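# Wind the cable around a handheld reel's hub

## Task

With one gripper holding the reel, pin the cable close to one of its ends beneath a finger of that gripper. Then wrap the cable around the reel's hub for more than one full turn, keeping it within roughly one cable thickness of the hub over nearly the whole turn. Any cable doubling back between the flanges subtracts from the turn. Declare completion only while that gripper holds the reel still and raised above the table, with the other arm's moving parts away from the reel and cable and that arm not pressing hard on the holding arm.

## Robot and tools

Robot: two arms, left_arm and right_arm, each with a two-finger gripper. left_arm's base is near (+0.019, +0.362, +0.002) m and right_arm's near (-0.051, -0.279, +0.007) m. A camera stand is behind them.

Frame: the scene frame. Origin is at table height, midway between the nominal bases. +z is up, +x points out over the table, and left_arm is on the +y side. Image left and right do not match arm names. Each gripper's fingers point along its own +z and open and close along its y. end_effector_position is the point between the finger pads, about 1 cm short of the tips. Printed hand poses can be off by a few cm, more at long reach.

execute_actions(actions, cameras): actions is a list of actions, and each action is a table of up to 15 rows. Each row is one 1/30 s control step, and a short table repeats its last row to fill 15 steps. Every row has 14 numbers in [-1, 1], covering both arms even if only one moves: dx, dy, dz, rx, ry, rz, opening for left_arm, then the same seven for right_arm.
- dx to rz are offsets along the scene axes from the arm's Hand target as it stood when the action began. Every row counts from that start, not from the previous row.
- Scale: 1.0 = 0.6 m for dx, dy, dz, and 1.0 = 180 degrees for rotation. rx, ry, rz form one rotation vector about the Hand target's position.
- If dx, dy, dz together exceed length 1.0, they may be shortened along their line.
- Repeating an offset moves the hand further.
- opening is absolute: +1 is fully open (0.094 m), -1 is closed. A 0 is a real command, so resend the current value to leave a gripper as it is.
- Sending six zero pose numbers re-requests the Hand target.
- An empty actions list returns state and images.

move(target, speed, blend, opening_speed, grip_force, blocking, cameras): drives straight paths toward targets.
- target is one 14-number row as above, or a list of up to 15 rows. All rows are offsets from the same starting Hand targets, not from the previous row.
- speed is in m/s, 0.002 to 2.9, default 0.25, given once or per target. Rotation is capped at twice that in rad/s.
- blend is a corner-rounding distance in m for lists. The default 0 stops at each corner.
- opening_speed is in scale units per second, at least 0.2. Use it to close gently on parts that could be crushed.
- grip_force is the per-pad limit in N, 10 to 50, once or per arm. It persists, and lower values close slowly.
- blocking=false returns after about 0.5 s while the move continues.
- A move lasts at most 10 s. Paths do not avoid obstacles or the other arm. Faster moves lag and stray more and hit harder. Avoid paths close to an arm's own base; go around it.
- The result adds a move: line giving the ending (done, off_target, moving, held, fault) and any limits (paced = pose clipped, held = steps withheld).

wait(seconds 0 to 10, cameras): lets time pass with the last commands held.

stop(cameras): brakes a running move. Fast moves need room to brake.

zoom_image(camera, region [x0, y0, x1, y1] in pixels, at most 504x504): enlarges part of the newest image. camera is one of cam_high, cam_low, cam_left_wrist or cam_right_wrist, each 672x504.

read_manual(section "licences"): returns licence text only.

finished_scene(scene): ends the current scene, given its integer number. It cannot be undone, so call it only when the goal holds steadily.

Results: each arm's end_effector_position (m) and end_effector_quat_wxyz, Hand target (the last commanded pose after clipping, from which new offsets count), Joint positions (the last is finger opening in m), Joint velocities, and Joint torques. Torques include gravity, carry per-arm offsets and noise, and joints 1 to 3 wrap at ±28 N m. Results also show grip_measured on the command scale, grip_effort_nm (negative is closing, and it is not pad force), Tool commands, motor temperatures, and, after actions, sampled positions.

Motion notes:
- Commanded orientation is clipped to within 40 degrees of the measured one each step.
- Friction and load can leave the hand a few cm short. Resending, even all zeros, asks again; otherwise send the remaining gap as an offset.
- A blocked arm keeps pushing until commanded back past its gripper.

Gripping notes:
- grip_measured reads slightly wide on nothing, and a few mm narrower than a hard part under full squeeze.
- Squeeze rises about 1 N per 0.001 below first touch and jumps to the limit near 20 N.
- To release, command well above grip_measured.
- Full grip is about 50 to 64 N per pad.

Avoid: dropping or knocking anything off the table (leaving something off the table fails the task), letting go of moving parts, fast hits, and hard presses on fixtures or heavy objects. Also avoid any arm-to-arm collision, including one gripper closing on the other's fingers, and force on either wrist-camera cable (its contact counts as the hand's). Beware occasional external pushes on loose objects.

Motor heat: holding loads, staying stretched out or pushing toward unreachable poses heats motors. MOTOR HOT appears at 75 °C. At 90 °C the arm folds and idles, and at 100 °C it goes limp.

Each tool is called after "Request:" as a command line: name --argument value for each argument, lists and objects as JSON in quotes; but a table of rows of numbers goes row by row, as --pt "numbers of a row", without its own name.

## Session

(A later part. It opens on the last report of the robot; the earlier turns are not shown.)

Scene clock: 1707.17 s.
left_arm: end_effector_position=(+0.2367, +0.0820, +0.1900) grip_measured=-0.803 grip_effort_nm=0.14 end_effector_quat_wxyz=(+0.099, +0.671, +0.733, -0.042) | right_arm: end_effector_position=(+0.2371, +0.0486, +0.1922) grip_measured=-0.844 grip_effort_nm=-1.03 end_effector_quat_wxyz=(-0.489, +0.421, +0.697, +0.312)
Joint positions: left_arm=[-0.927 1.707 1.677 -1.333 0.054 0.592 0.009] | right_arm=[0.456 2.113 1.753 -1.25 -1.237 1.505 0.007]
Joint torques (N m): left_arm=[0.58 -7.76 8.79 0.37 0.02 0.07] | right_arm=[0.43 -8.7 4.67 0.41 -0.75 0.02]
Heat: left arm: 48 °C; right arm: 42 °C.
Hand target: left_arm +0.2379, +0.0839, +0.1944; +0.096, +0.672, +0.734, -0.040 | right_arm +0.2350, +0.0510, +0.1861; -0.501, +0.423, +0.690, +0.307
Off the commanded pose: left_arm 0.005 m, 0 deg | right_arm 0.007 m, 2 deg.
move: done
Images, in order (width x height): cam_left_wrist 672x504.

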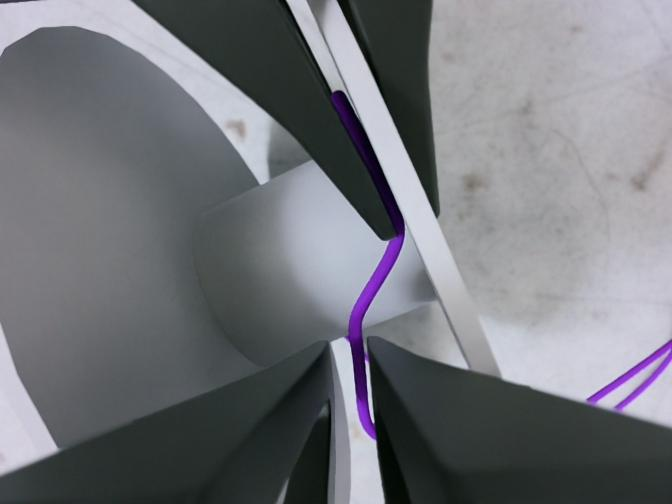

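Request:
move --target '[0, 0, 0.15, 0, 0, 0, -0.8, 0, 0, 0, 0, 0, 0, -1.0]' --speed 0.08 --cameras '["all"]'

Scene clock: 1712.80 s.
left_arm: end_effector_position=(+0.2417, +0.0761, +0.2685) grip_measured=-0.803 grip_effort_nm=0.14 end_effector_quat_wxyz=(+0.150, +0.668, +0.727, -0.049) | right_arm: end_effector_position=(+0.2371, +0.0486, +0.1922) grip_measured=-0.844 grip_effort_nm=-1.03 end_effector_quat_wxyz=(-0.489, +0.421, +0.697, +0.312)
Joint positions: left_arm=[-0.927 1.75 2.034 -1.544 0.053 0.592 0.009] | right_arm=[0.456 2.113 1.753 -1.25 -1.237 1.505 0.007]
Joint torques (N m): left_arm=[0.64 -10.76 8.05 0.56 0.02 0] | right_arm=[0.43 -8.7 4.74 0.44 -0.79 -0.01]
Heat: left arm: 49 °C; right arm: 42 °C.
Hand target: left_arm +0.2379, +0.0839, +0.2844; +0.097, +0.672, +0.734, -0.040 | right_arm +0.2350, +0.0510, +0.1861; -0.501, +0.423, +0.690, +0.307
Off the commanded pose: left_arm 0.018 m, 6 deg | right_arm 0.007 m, 2 deg.
joint sent to its limit (left arm) — joint 4 (wrist pitch), lower limit. The joint targets are off in orientation, not in position.
move: off_target (left_arm)

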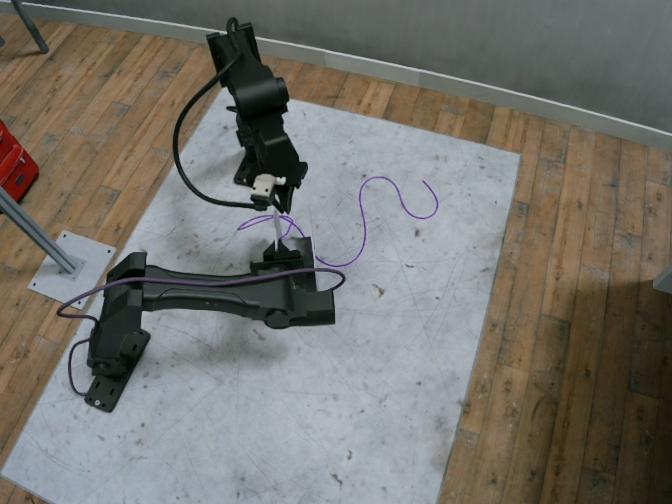

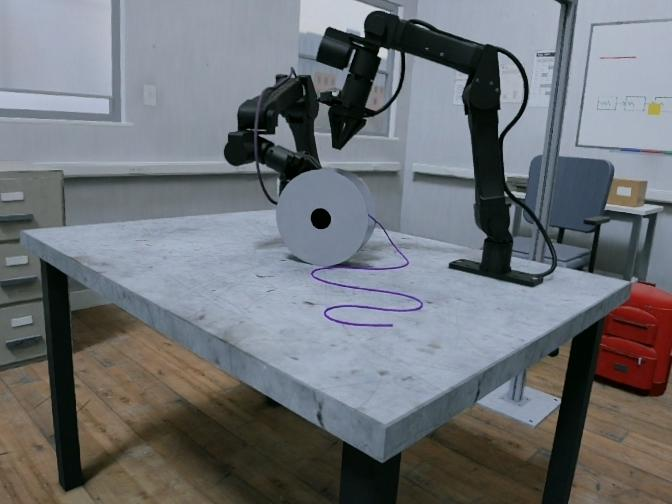

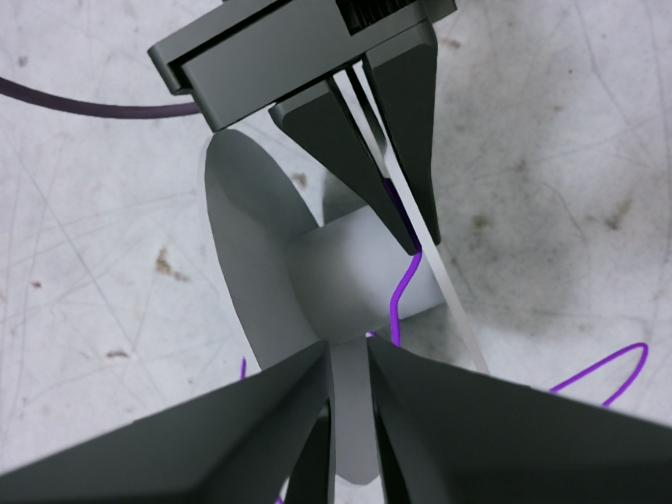

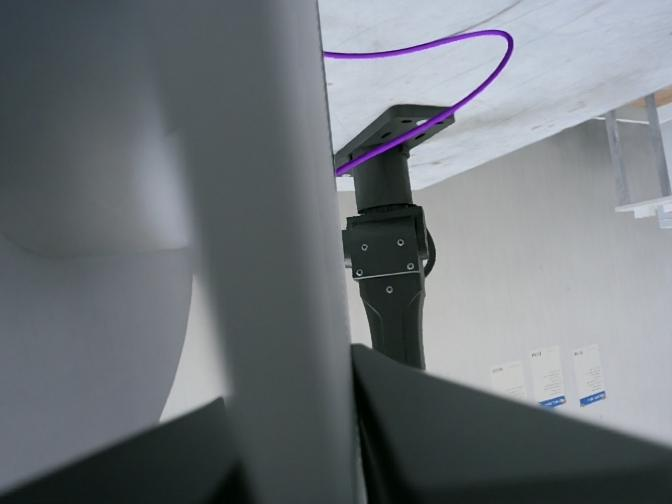

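Request:
zoom_image --camera "cam_high" --region '[210, 160, 390, 300]'

Request:
zoom_image --camera "cam_low" --region '[260, 130, 460, 340]'

Scaled by 2.800.

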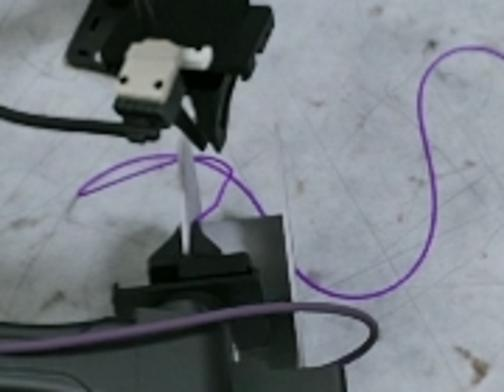

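Scaled by 2.400.

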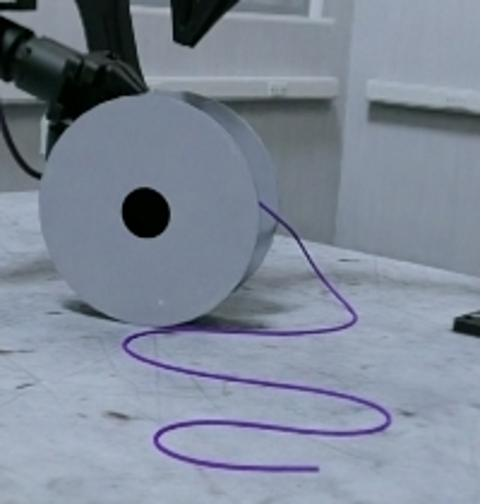

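Request:
move --pt "-0.1465 0.1768 -0.01 0.028 0.0679 0.4701 -0.3 0 0 0 0 0 0 -1.0" --pt "-0.1465 0.1768 -0.224 0.028 0.0679 0.4701 -0.3 0 0 0 0 0 0 -1.0" --speed 0.2 --blend 0.03 --cameras '["cam_left_wrist", "cam_high", "cam_low"]'

Scene clock: 1871.47 s.
left_arm: end_effector_position=(+0.1473, +0.1924, +0.1508) grip_measured=-0.303 grip_effort_nm=0.14 end_effector_quat_wxyz=(-0.005, +0.006, +1.000, +0.008) | right_arm: end_effector_position=(+0.2371, +0.0486, +0.1922) grip_measured=-0.844 grip_effort_nm=-1.03 end_effector_quat_wxyz=(-0.489, +0.421, +0.697, +0.312)
Joint positions: left_arm=[-0.97 1.363 1.212 -1.437 -0.002 -0.916 0.033] | right_arm=[0.456 2.113 1.753 -1.25 -1.237 1.505 0.007]
Joint torques (N m): left_arm=[0.55 -4.78 6.08 0.36 0.03 -0.09] | right_arm=[0.53 -8.75 4.85 0.42 -0.78 -0.01]
Heat: left arm: 52 °C; right arm: 42 °C.
Hand target: left_arm +0.1500, +0.1901, +0.1500; +0.000, +0.000, +1.000, -0.001 | right_arm +0.2350, +0.0510, +0.1861; -0.501, +0.423, +0.690, +0.307
Off the commanded pose: left_arm 0.004 m, 1 deg | right_arm 0.007 m, 2 deg.
move: done
Images, in order (width x height): cam_high 672x504, cam_low 672x504, cam_left_wrist 672x504.

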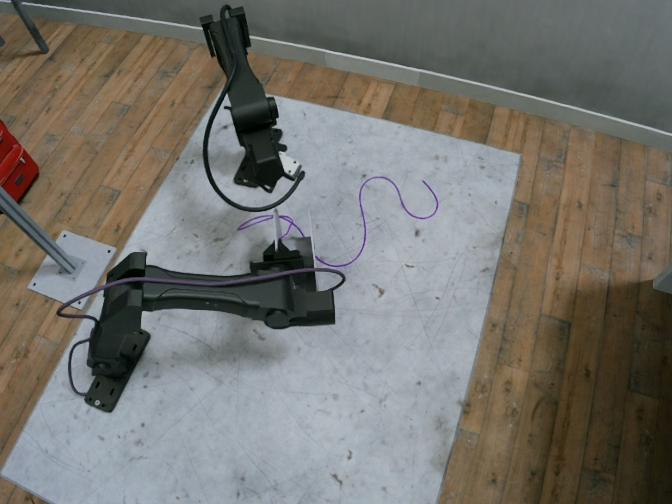

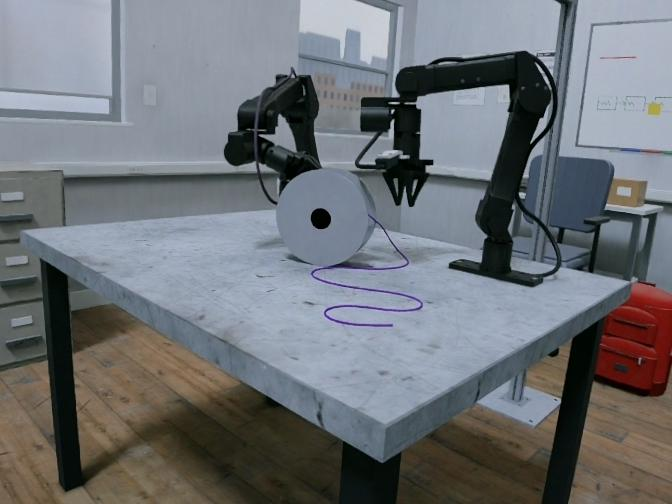

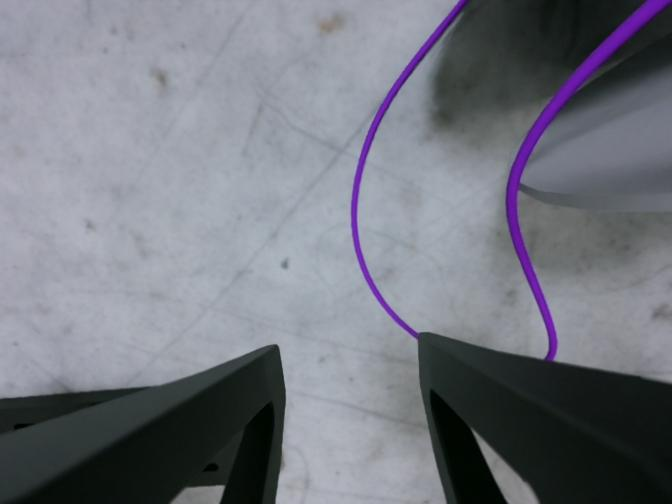

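Request:
move --pt "-0.025 -0.0202 -0.083 0 0 0.1 -0.3 0 0 0 0 0 0 -1.0" --pt "-0.025 -0.0202 -0.22 0 0 0.1 -0.3 0 0 0 0 0 0 -1.0" --speed '[0.15, 0.08]' --cameras '["cam_left_wrist"]'

Scene clock: 1898.13 s.
left_arm: end_effector_position=(+0.1403, +0.1711, +0.0364) grip_measured=-0.303 grip_effort_nm=0.14 end_effector_quat_wxyz=(+0.010, -0.160, +0.987, -0.027) | right_arm: end_effector_position=(+0.2388, +0.0471, +0.1907) grip_measured=-0.844 grip_effort_nm=-1.03 end_effector_quat_wxyz=(-0.483, +0.418, +0.702, +0.315)
Joint positions: left_arm=[-1.049 1.409 0.784 -0.888 0.003 -1.328 0.033] | right_arm=[0.452 2.113 1.753 -1.248 -1.228 1.49 0.007]
Joint torques (N m): left_arm=[-0.53 -0.73 4.18 0.55 -0.03 0.02] | right_arm=[0.83 -8.68 4.83 0.37 -0.86 0.14]
Heat: left arm: 49 °C; right arm: 42 °C.
Hand target: left_arm +0.1350, +0.1779, +0.0180; +0.000, -0.157, +0.988, +0.000 | right_arm +0.2350, +0.0510, +0.1862; -0.501, +0.423, +0.690, +0.307
Off the commanded pose: left_arm 0.020 m, 3 deg | right_arm 0.007 m, 3 deg.
move: off_target (left_arm, right_arm)
Images, in order (width x height): cam_left_wrist 672x504.

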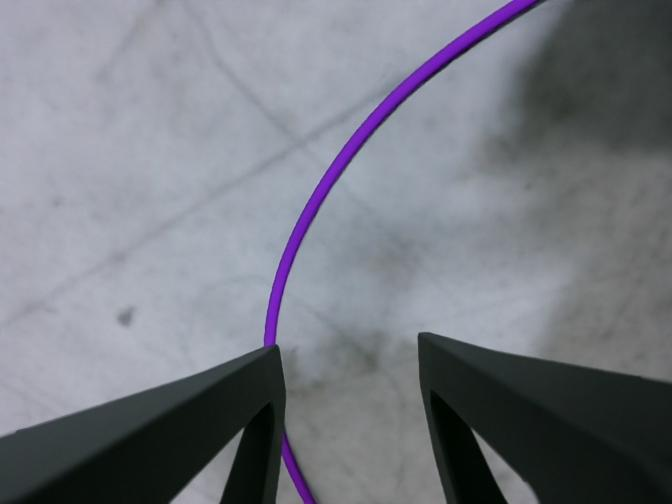

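Request:
move --target '[0.01, 0.0, 0.08, 0, 0, 0, -0.3, 0, 0, 0, 0, 0, 0, -1.0]' --speed 0.1 --cameras '["all"]'

Scene clock: 1917.13 s.
left_arm: end_effector_position=(+0.1400, +0.1772, +0.0603) grip_measured=-0.303 grip_effort_nm=0.14 end_effector_quat_wxyz=(+0.000, -0.158, +0.987, -0.002) | right_arm: end_effector_position=(+0.2389, +0.0470, +0.1907) grip_measured=-0.844 grip_effort_nm=-1.03 end_effector_quat_wxyz=(-0.482, +0.418, +0.702, +0.316)
Joint positions: left_arm=[-1.035 1.409 0.886 -1.045 0.003 -1.311 0.033] | right_arm=[0.452 2.113 1.753 -1.247 -1.228 1.49 0.007]
Joint torques (N m): left_arm=[0.47 -4.93 8.06 -0.04 -0.03 0.1] | right_arm=[0.92 -8.68 4.85 0.36 -0.88 0.12]
Motor temperatures (°C): left_arm=[32 45 48 34 32 33 31] | right_arm=[33 42 40 30 34 30 35]
Heat: left arm: 48 °C; right arm: 42 °C.
Hand target: left_arm +0.1411, +0.1779, +0.0660; +0.000, -0.157, +0.988, +0.000 | right_arm +0.2350, +0.0510, +0.1862; -0.501, +0.423, +0.690, +0.307
Off the commanded pose: left_arm 0.006 m, 0 deg | right_arm 0.007 m, 3 deg.
move: off_target (right_arm)

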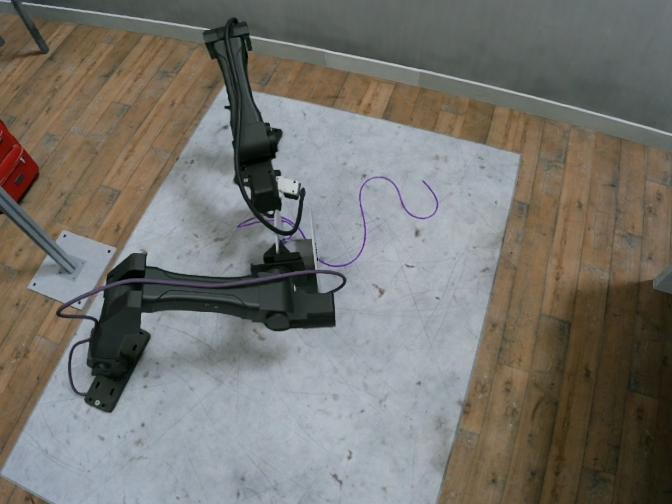

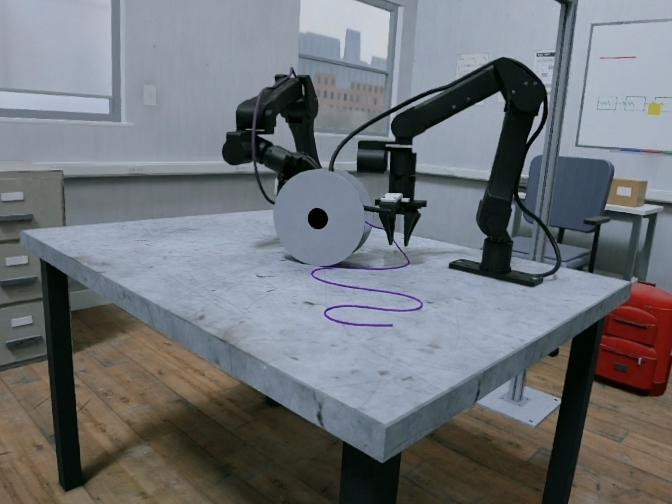

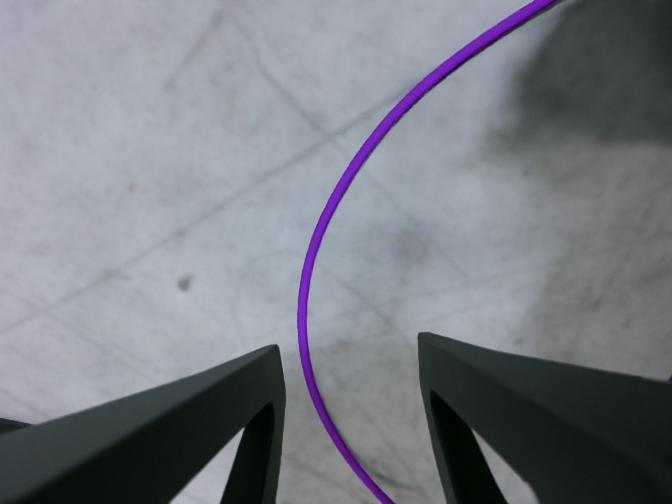

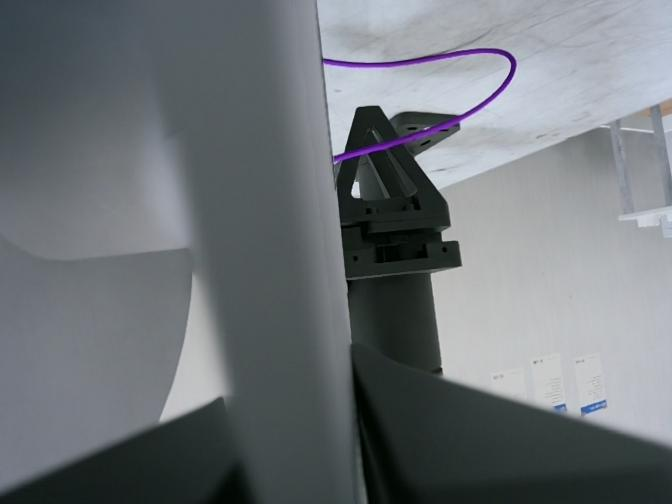

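Request:
move --pt "0.0315 0.0702 0.3567 0 0 0 -0.3 0 0 0.133 0 0 0 -1.0" --pt "0.0315 0.0702 0.3567 0 0 0 -0.3 0.0417 -0.065 0.150 -0.0418 -0.4129 0.1256 -1.0" --speed 0.2 --blend 0.02 --cameras '["all"]'

Scene clock: 1995.47 s.
left_arm: end_effector_position=(+0.1622, +0.2160, +0.2785) grip_measured=-0.303 grip_effort_nm=0.14 end_effector_quat_wxyz=(+0.122, -0.154, +0.965, -0.175) | right_arm: end_effector_position=(+0.2631, +0.0082, +0.2506) grip_measured=-0.845 grip_effort_nm=-1.03 end_effector_quat_wxyz=(-0.040, +0.075, +0.940, +0.329)
Joint positions: left_arm=[-0.839 1.091 1.496 -1.545 0.003 -1.115 0.033] | right_arm=[0.509 1.886 1.974 -1.32 -0.596 0.763 0.007]
Joint torques (N m): left_arm=[0.54 -1.01 7.09 0.8 -0.02 0.09] | right_arm=[0.65 -12.97 5.35 1.58 -0.52 -0.2]
Heat: left arm: 51 °C; right arm: 42 °C.
Hand target: left_arm +0.1599, +0.2201, +0.2801; +0.000, -0.157, +0.988, -0.001 | right_arm +0.2600, +0.0120, +0.2761; -0.006, +0.049, +0.932, +0.359
Off the commanded pose: left_arm 0.005 m, 25 deg | right_arm 0.026 m, 6 deg.
joint sent to its limit (left arm) — joint 4 (wrist pitch), lower limit. The joint targets are off in orientation, not in position.
move: off_target (left_arm, right_arm)

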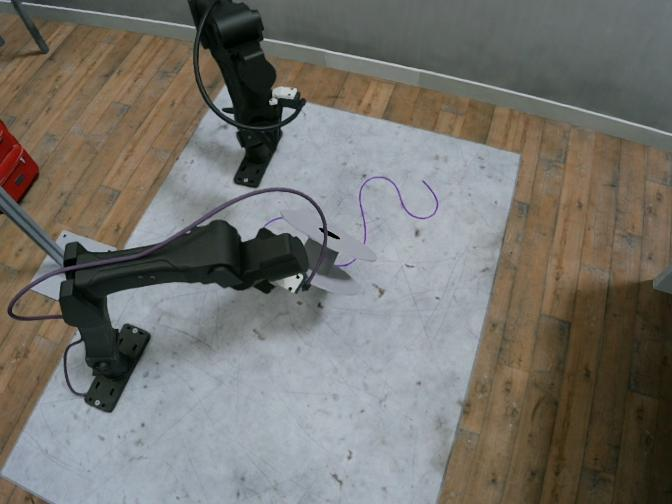

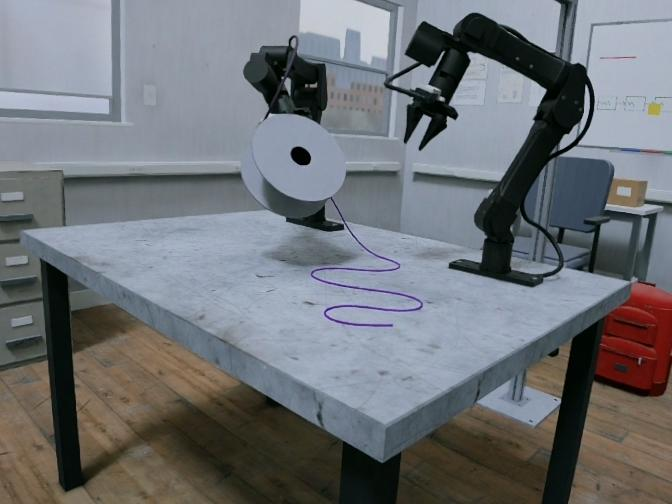

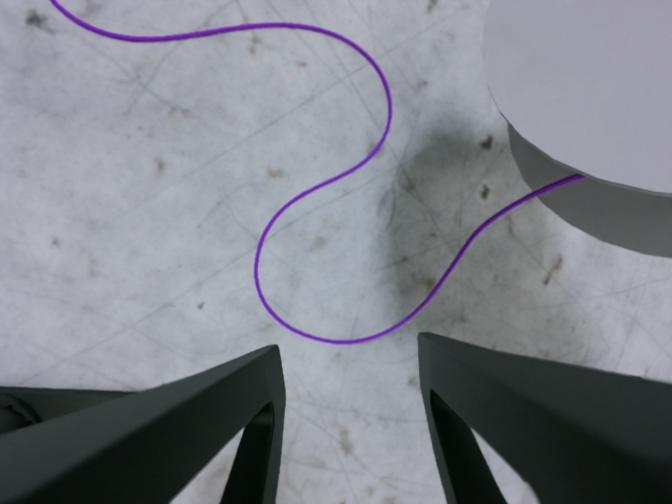

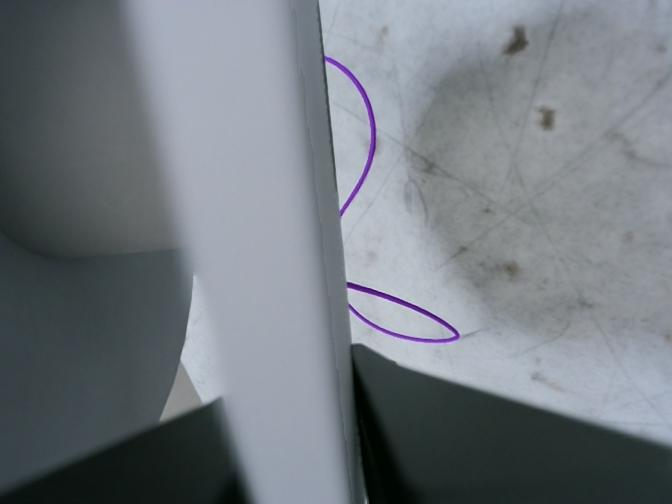

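Request:
move --target '[0, 0, 0, 0, 0, 0, -0.3, 0.0283, -0.0577, 0.048, -0.1435, -0.3068, 0.1296, -1.0]' --speed 0.18 --cameras '["all"]'

Scene clock: 2011.10 s.
left_arm: end_effector_position=(+0.1622, +0.2160, +0.2785) grip_measured=-0.303 grip_effort_nm=0.13 end_effector_quat_wxyz=(+0.122, -0.154, +0.965, -0.175) | right_arm: end_effector_position=(+0.2753, -0.0253, +0.2786) grip_measured=-0.845 grip_effort_nm=-1.03 end_effector_quat_wxyz=(+0.315, -0.302, +0.893, +0.112)
Joint positions: left_arm=[-0.839 1.091 1.496 -1.545 0.003 -1.115 0.033] | right_arm=[0.666 1.562 1.662 -0.988 -0.007 0.004 0.007]
Joint torques (N m): left_arm=[0.57 -0.96 7.1 0.78 -0.02 0.08] | right_arm=[0.65 -10 6.05 2.47 0.04 -0.08]
Heat: left arm: 49 °C; right arm: 43 °C.
Hand target: left_arm +0.1599, +0.2201, +0.2801; +0.000, -0.157, +0.988, -0.001 | right_arm +0.2770, -0.0225, +0.3050; +0.361, -0.301, +0.874, +0.125
Off the commanded pose: left_arm 0.005 m, 25 deg | right_arm 0.026 m, 6 deg.
joint sent to its limit (left arm) — joint 4 (wrist pitch), lower limit. The joint targets are off in orientation, not in position.
move: off_target (left_arm, right_arm)

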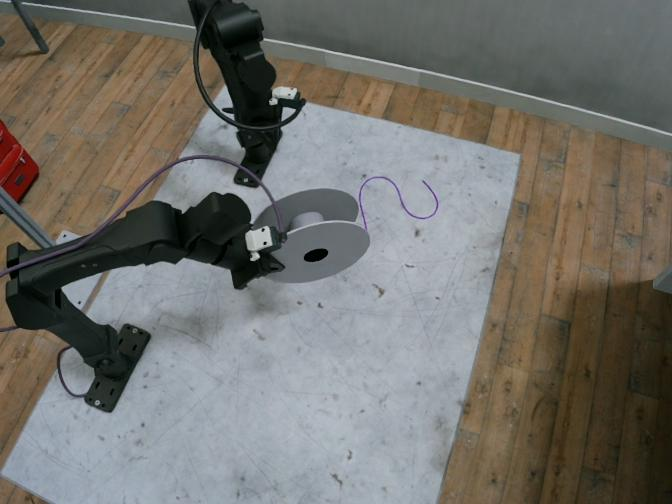

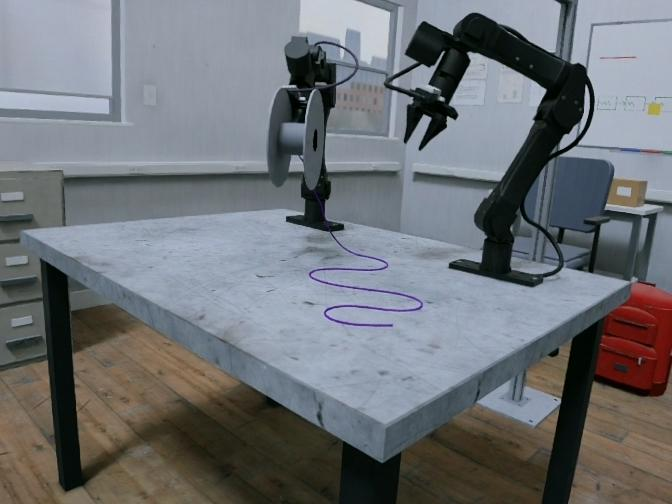

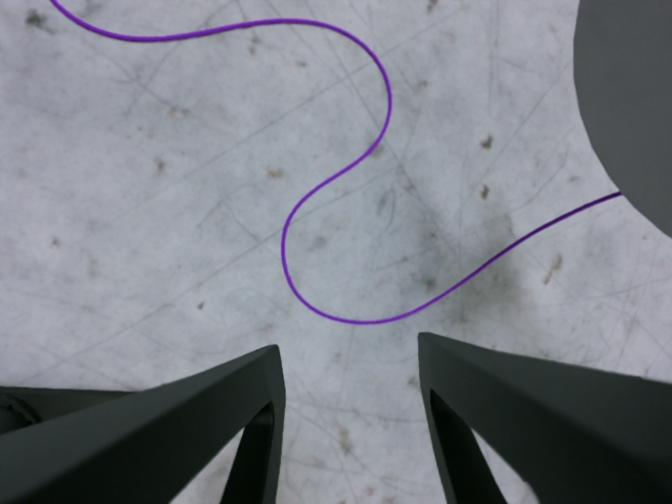

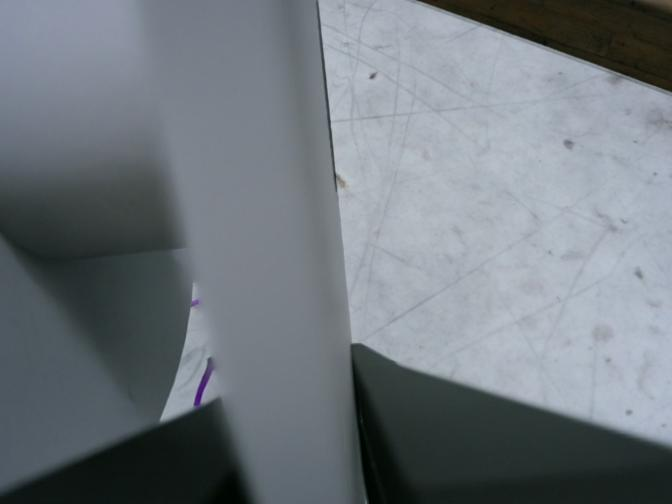

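Request:
move --target '[-0.0048, -0.1335, -0.25, 0, 0, -0.7667, -0.3, 0, 0, 0, 0, 0, 0, -1.0]' --speed 0.25 --cameras '["all"]'

Scene clock: 2057.83 s.
left_arm: end_effector_position=(+0.1573, +0.1418, +0.1366) grip_measured=-0.303 grip_effort_nm=0.14 end_effector_quat_wxyz=(+0.005, +0.863, +0.506, +0.000) | right_arm: end_effector_position=(+0.2755, -0.0252, +0.2788) grip_measured=-0.845 grip_effort_nm=-1.03 end_effector_quat_wxyz=(+0.316, -0.303, +0.892, +0.112)
Joint positions: left_arm=[-1.055 1.513 1.285 -1.331 0.001 1.068 0.033] | right_arm=[0.666 1.562 1.662 -0.987 -0.007 0.004 0.007]
Joint torques (N m): left_arm=[-0.39 -4.72 6 0.38 0 0.09] | right_arm=[0.58 -9.98 6.06 2.54 -0.02 -0.07]
Motor temperatures (°C): left_arm=[32 41 48 34 32 33 30] | right_arm=[33 42 42 36 33 30 35]
Heat: left arm: 48 °C; right arm: 42 °C.
Hand target: left_arm +0.1570, +0.1400, +0.1301; -0.001, +0.866, +0.500, +0.000 | right_arm +0.2770, -0.0225, +0.3050; +0.361, -0.301, +0.874, +0.125
Off the commanded pose: left_arm 0.007 m, 1 deg | right_arm 0.026 m, 6 deg.
move: off_target (right_arm)

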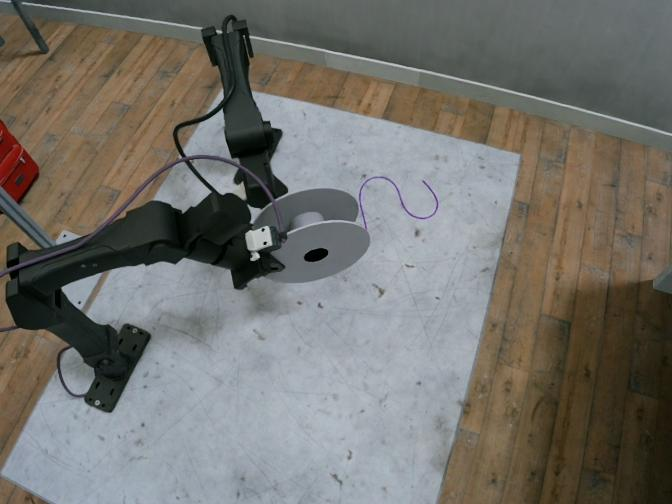

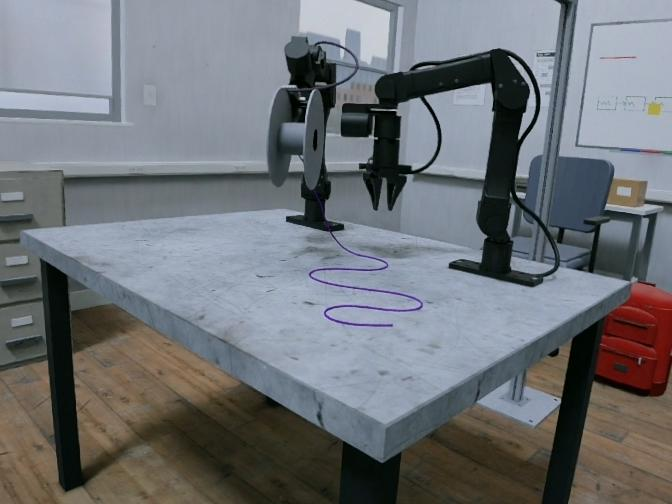

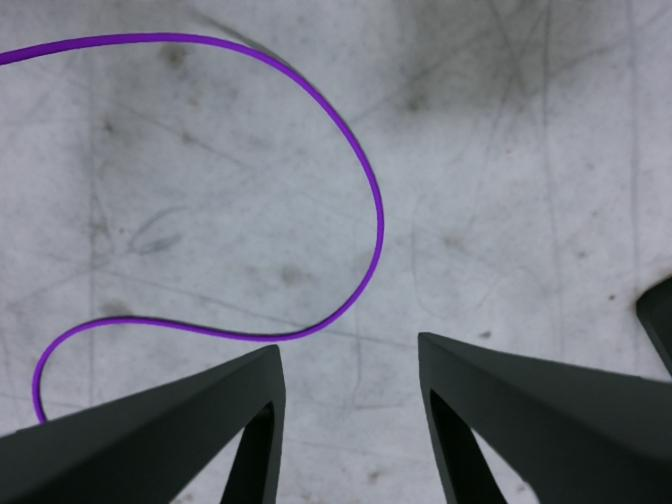

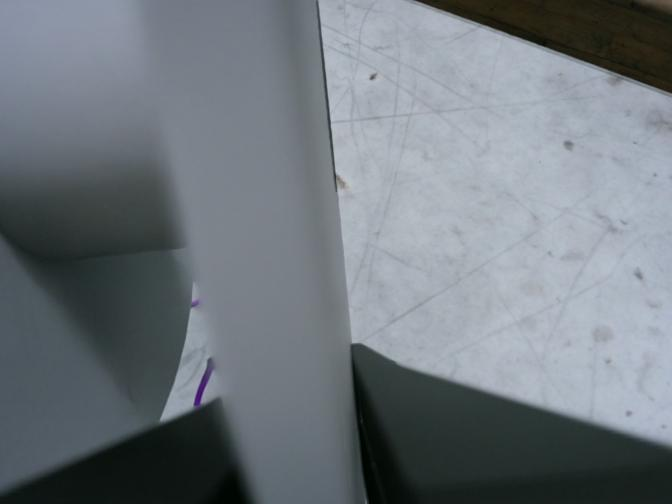

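Request:
move --pt "-0.0267 0.0167 -0.11 0 0 -0.067 -0.3 0 0 0 0 0 0 -1.0" --pt "-0.0267 0.0167 -0.1885 0 0 -0.067 -0.3 0 0 0 0 0 0 -1.0" --speed '[0.15, 0.07]' --cameras '["cam_left_wrist"]'

Scene clock: 2079.97 s.
left_arm: end_effector_position=(+0.1428, +0.1496, +0.0228) grip_measured=-0.303 grip_effort_nm=0.14 end_effector_quat_wxyz=(+0.005, +0.911, +0.412, +0.001) | right_arm: end_effector_position=(+0.2755, -0.0252, +0.2788) grip_measured=-0.845 grip_effort_nm=-1.03 end_effector_quat_wxyz=(+0.316, -0.303, +0.892, +0.112)
Joint positions: left_arm=[-1.09 1.558 0.861 -0.863 -0.002 1.244 0.033] | right_arm=[0.666 1.562 1.662 -0.987 -0.007 0.004 0.007]
Joint torques (N m): left_arm=[-0.35 -4.49 5.5 0.33 0.03 0.11] | right_arm=[0.34 -10.1 5.98 2.48 0.06 -0.09]
Heat: left arm: 48 °C; right arm: 42 °C.
Hand target: left_arm +0.1411, +0.1500, +0.0170; -0.001, +0.914, +0.406, +0.000 | right_arm +0.2769, -0.0225, +0.3050; +0.361, -0.301, +0.874, +0.125
Off the commanded pose: left_arm 0.006 m, 1 deg | right_arm 0.026 m, 6 deg.
move: off_target (right_arm)
Images, in order (width x height): cam_left_wrist 672x504.

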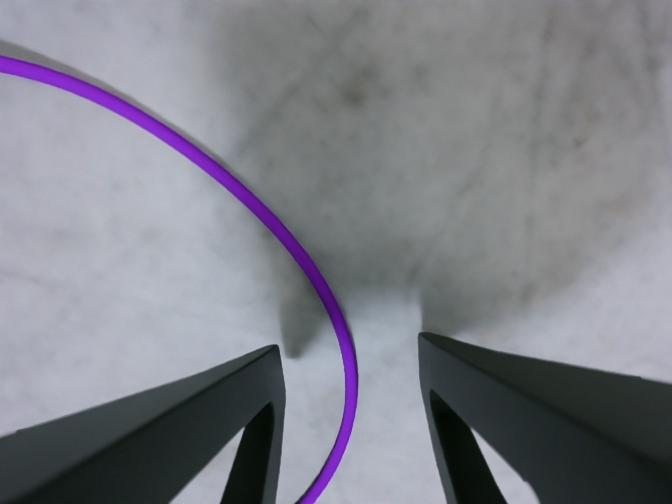

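Request:
move --target '[0, 0, -0.018, 0, 0, 0, -0.3, 0, 0, 0, 0, 0, 0, -1.0]' --speed 0.04 --cameras '["cam_left_wrist"]'

Scene clock: 2092.67 s.
left_arm: end_effector_position=(+0.1439, +0.1479, +0.0146) grip_measured=-0.303 grip_effort_nm=0.13 end_effector_quat_wxyz=(+0.009, +0.911, +0.412, +0.002) | right_arm: end_effector_position=(+0.2755, -0.0252, +0.2789) grip_measured=-0.845 grip_effort_nm=-1.03 end_effector_quat_wxyz=(+0.316, -0.303, +0.892, +0.112)
Joint positions: left_arm=[-1.09 1.574 0.84 -0.819 -0.002 1.245 0.033] | right_arm=[0.666 1.562 1.662 -0.986 -0.007 0.004 0.007]
Joint torques (N m): left_arm=[-0.35 -4.08 4.93 0.39 0.01 0.11] | right_arm=[0.51 -10.1 5.96 2.45 0.02 -0.1]
Heat: left arm: 48 °C; right arm: 42 °C.
Hand target: left_arm +0.1410, +0.1500, +0.0061; -0.001, +0.914, +0.406, +0.000 | right_arm +0.2770, -0.0225, +0.3050; +0.361, -0.301, +0.874, +0.125
Off the commanded pose: left_arm 0.009 m, 1 deg | right_arm 0.026 m, 6 deg.
move: off_target (right_arm)
Images, in order (width x height): cam_left_wrist 672x504.

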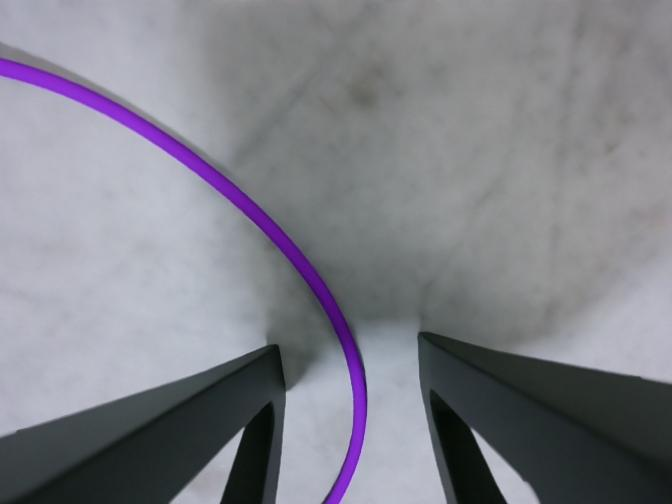

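Request:
move --pt "0 0 -0.01 0 0 0 -0.3 0 0 0 0 0 0 -1.0" --pt "0 0 -0.005 0 0 0 -1.0 0 0 0 0 0 0 -1.0" --speed 0.04 --opening_speed 0.7 --cameras '["cam_left_wrist"]'

Scene clock: 2099.90 s.
left_arm: end_effector_position=(+0.1446, +0.1468, +0.0142) grip_measured=-0.971 grip_effort_nm=-0.96 end_effector_quat_wxyz=(+0.012, +0.911, +0.412, +0.002) | right_arm: end_effector_position=(+0.2755, -0.0252, +0.2789) grip_measured=-0.845 grip_effort_nm=-1.03 end_effector_quat_wxyz=(+0.316, -0.303, +0.892, +0.112)
Joint positions: left_arm=[-1.09 1.574 0.838 -0.811 -0.002 1.245 0.001] | right_arm=[0.666 1.562 1.662 -0.986 -0.007 0.004 0.007]
Joint torques (N m): left_arm=[-0.36 -3.69 4.53 0.47 0 0.09] | right_arm=[0.51 -9.87 6.09 2.47 0.04 -0.05]
Heat: left arm: 48 °C; right arm: 42 °C.
Hand target: left_arm +0.1411, +0.1500, +0.0032; -0.001, +0.914, +0.407, +0.000 | right_arm +0.2770, -0.0225, +0.3050; +0.361, -0.301, +0.874, +0.125
Off the commanded pose: left_arm 0.012 m, 2 deg | right_arm 0.026 m, 6 deg.
move: off_target (left_arm, right_arm); target 2's new opening was sent with left_arm's hand 0.012 m and 2 deg from that target
Images, in order (width x height): cam_left_wrist 672x504.

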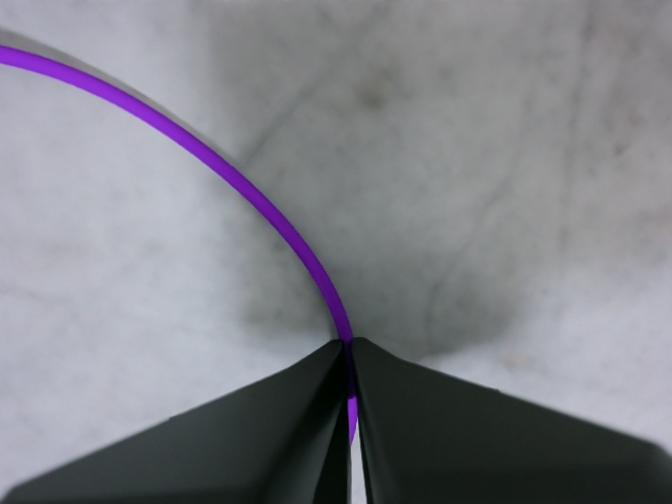

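Request:
move --pt "0.0982 0.0833 0.178 0 0 0 -1.0 0 0 0 0 0 0 -1.0" --pt "0.3648 0.1833 0.2113 -0.1728 -0.092 0.0485 -1.0 0 0 0 0 0 0 -1.0" --pt "0.4948 0.1883 0.2363 -0.3455 -0.1839 0.097 -1.0 0 0 0 0 0 0 -1.0" --speed 0.18 --blend 0.03 --cameras '["all"]'

Scene clock: 2142.83 s.
left_arm: end_effector_position=(+0.4406, +0.2634, +0.1552) grip_measured=-0.974 grip_effort_nm=-1.03 end_effector_quat_wxyz=(+0.573, +0.682, +0.450, +0.057) | right_arm: end_effector_position=(+0.2757, -0.0250, +0.2791) grip_measured=-0.845 grip_effort_nm=-1.03 end_effector_quat_wxyz=(+0.317, -0.303, +0.892, +0.112)
Joint positions: left_arm=[0.062 1.649 0.87 0.202 0.907 1.561 0.001] | right_arm=[0.666 1.562 1.662 -0.985 -0.007 0.004 0.007]
Joint torques (N m): left_arm=[0.53 -6.08 6.08 1.64 0.42 -0.12] | right_arm=[0.46 -9.96 6 2.49 0.01 -0.09]
Heat: left arm: 47 °C; right arm: 42 °C.
Hand target: left_arm +0.4379, +0.2628, +0.1448; +0.573, +0.679, +0.458, +0.040 | right_arm +0.2769, -0.0225, +0.3050; +0.361, -0.301, +0.874, +0.125
Off the commanded pose: left_arm 0.011 m, 2 deg | right_arm 0.026 m, 6 deg.
move: off_target (left_arm, right_arm)

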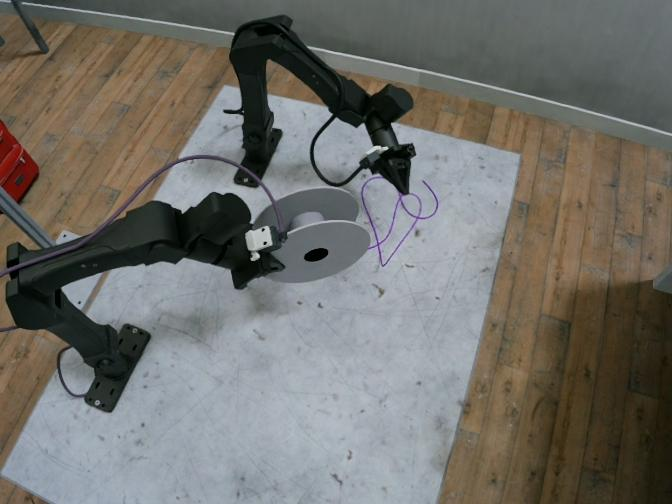

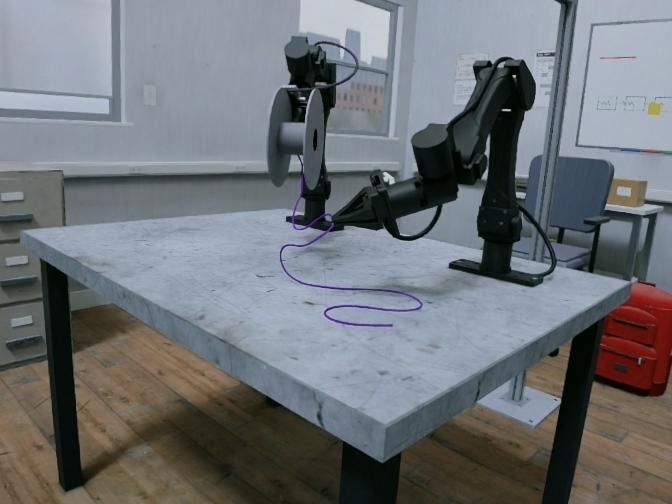

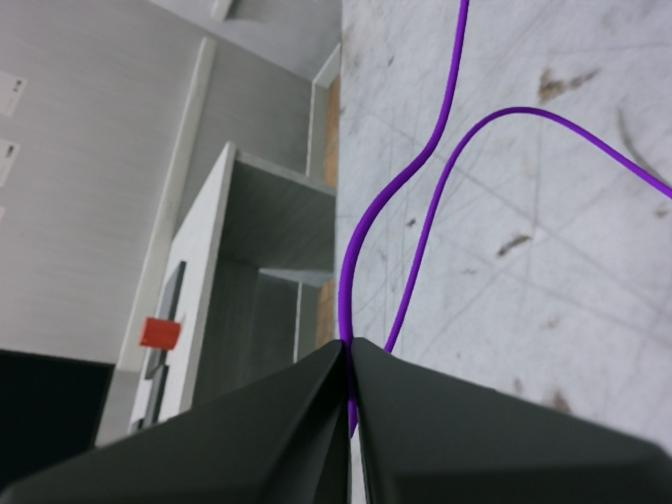

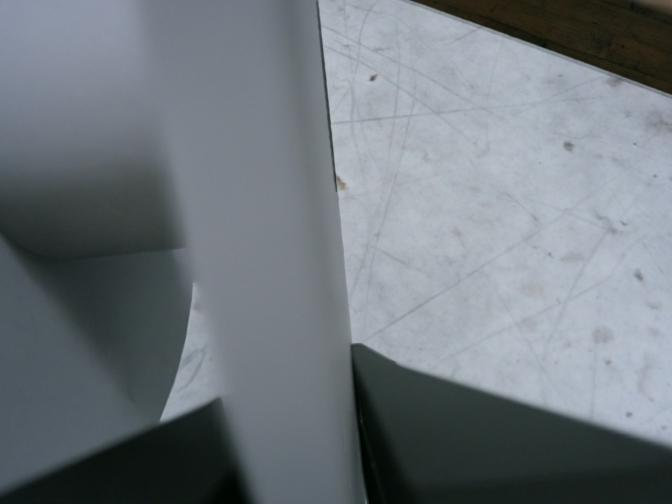

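Request:
zoom_image --camera "cam_high" --region '[230, 120, 450, 300]'

Request:
zoom_image --camera "cam_low" --region '[230, 60, 450, 340]'

Scaled by 2.291.

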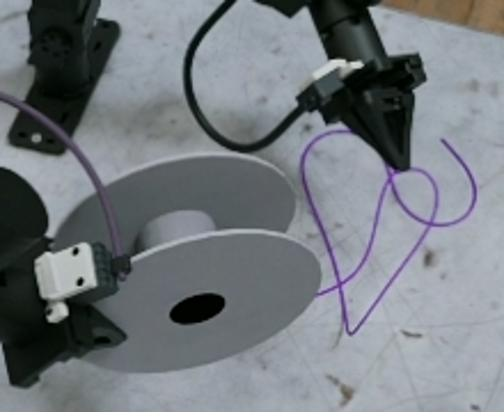

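Scaled by 1.800.

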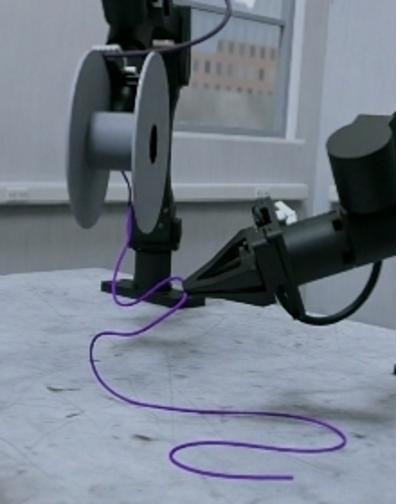

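Request:
move --pt "0.0985 0.077 0.2253 0 0 0 -1.0 0 0 0 0 0 0 -1.0" --pt "-0.0582 -0.0463 0.592 -0.0657 -0.0513 0 -1.0 0 0 0 0 0 0 -1.0" --speed 0.15 --blend 0.04 --cameras '["cam_high", "cam_low", "cam_left_wrist"]'

Scene clock: 2218.13 s.
left_arm: end_effector_position=(+0.4146, +0.2358, +0.4860) grip_measured=-0.974 grip_effort_nm=-1.03 end_effector_quat_wxyz=(+0.670, +0.613, +0.416, +0.043) | right_arm: end_effector_position=(+0.2802, -0.0216, +0.2838) grip_measured=-0.845 grip_effort_nm=-1.03 end_effector_quat_wxyz=(+0.330, -0.301, +0.887, +0.116)
Joint positions: left_arm=[0.011 1.5 1.808 -0.479 0.957 1.179 0.001] | right_arm=[0.666 1.562 1.662 -0.956 -0.007 0.003 0.007]
Joint torques (N m): left_arm=[-0.14 -8.16 9.09 1.46 0.08 -0.13] | right_arm=[0.51 -9.96 6 2.19 0 -0.09]
Heat: left arm: 49 °C; right arm: 42 °C.
Hand target: left_arm +0.4031, +0.2351, +0.5000; +0.674, +0.611, +0.412, +0.047 | right_arm +0.2769, -0.0225, +0.3050; +0.361, -0.301, +0.874, +0.124
Off the commanded pose: left_arm 0.018 m, 1 deg | right_arm 0.021 m, 4 deg.
move: off_target (left_arm, right_arm)
Images, in order (width x height): cam_high 672x504, cam_low 672x504, cam_left_wrist 672x504.

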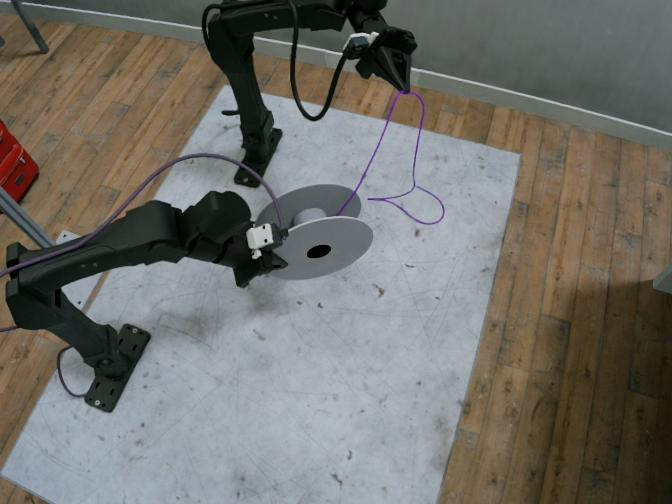

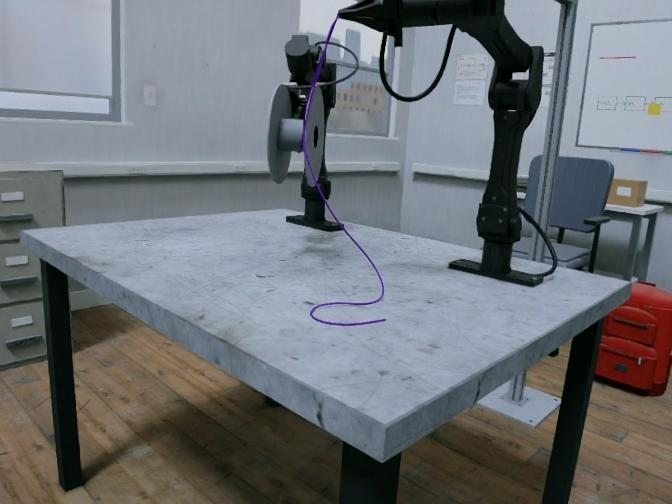

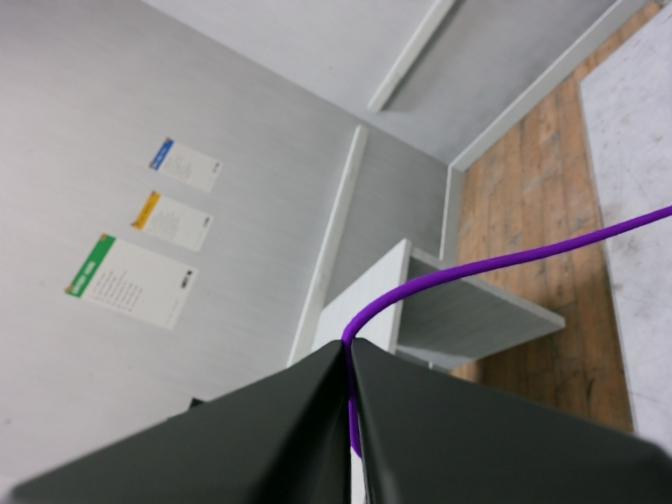

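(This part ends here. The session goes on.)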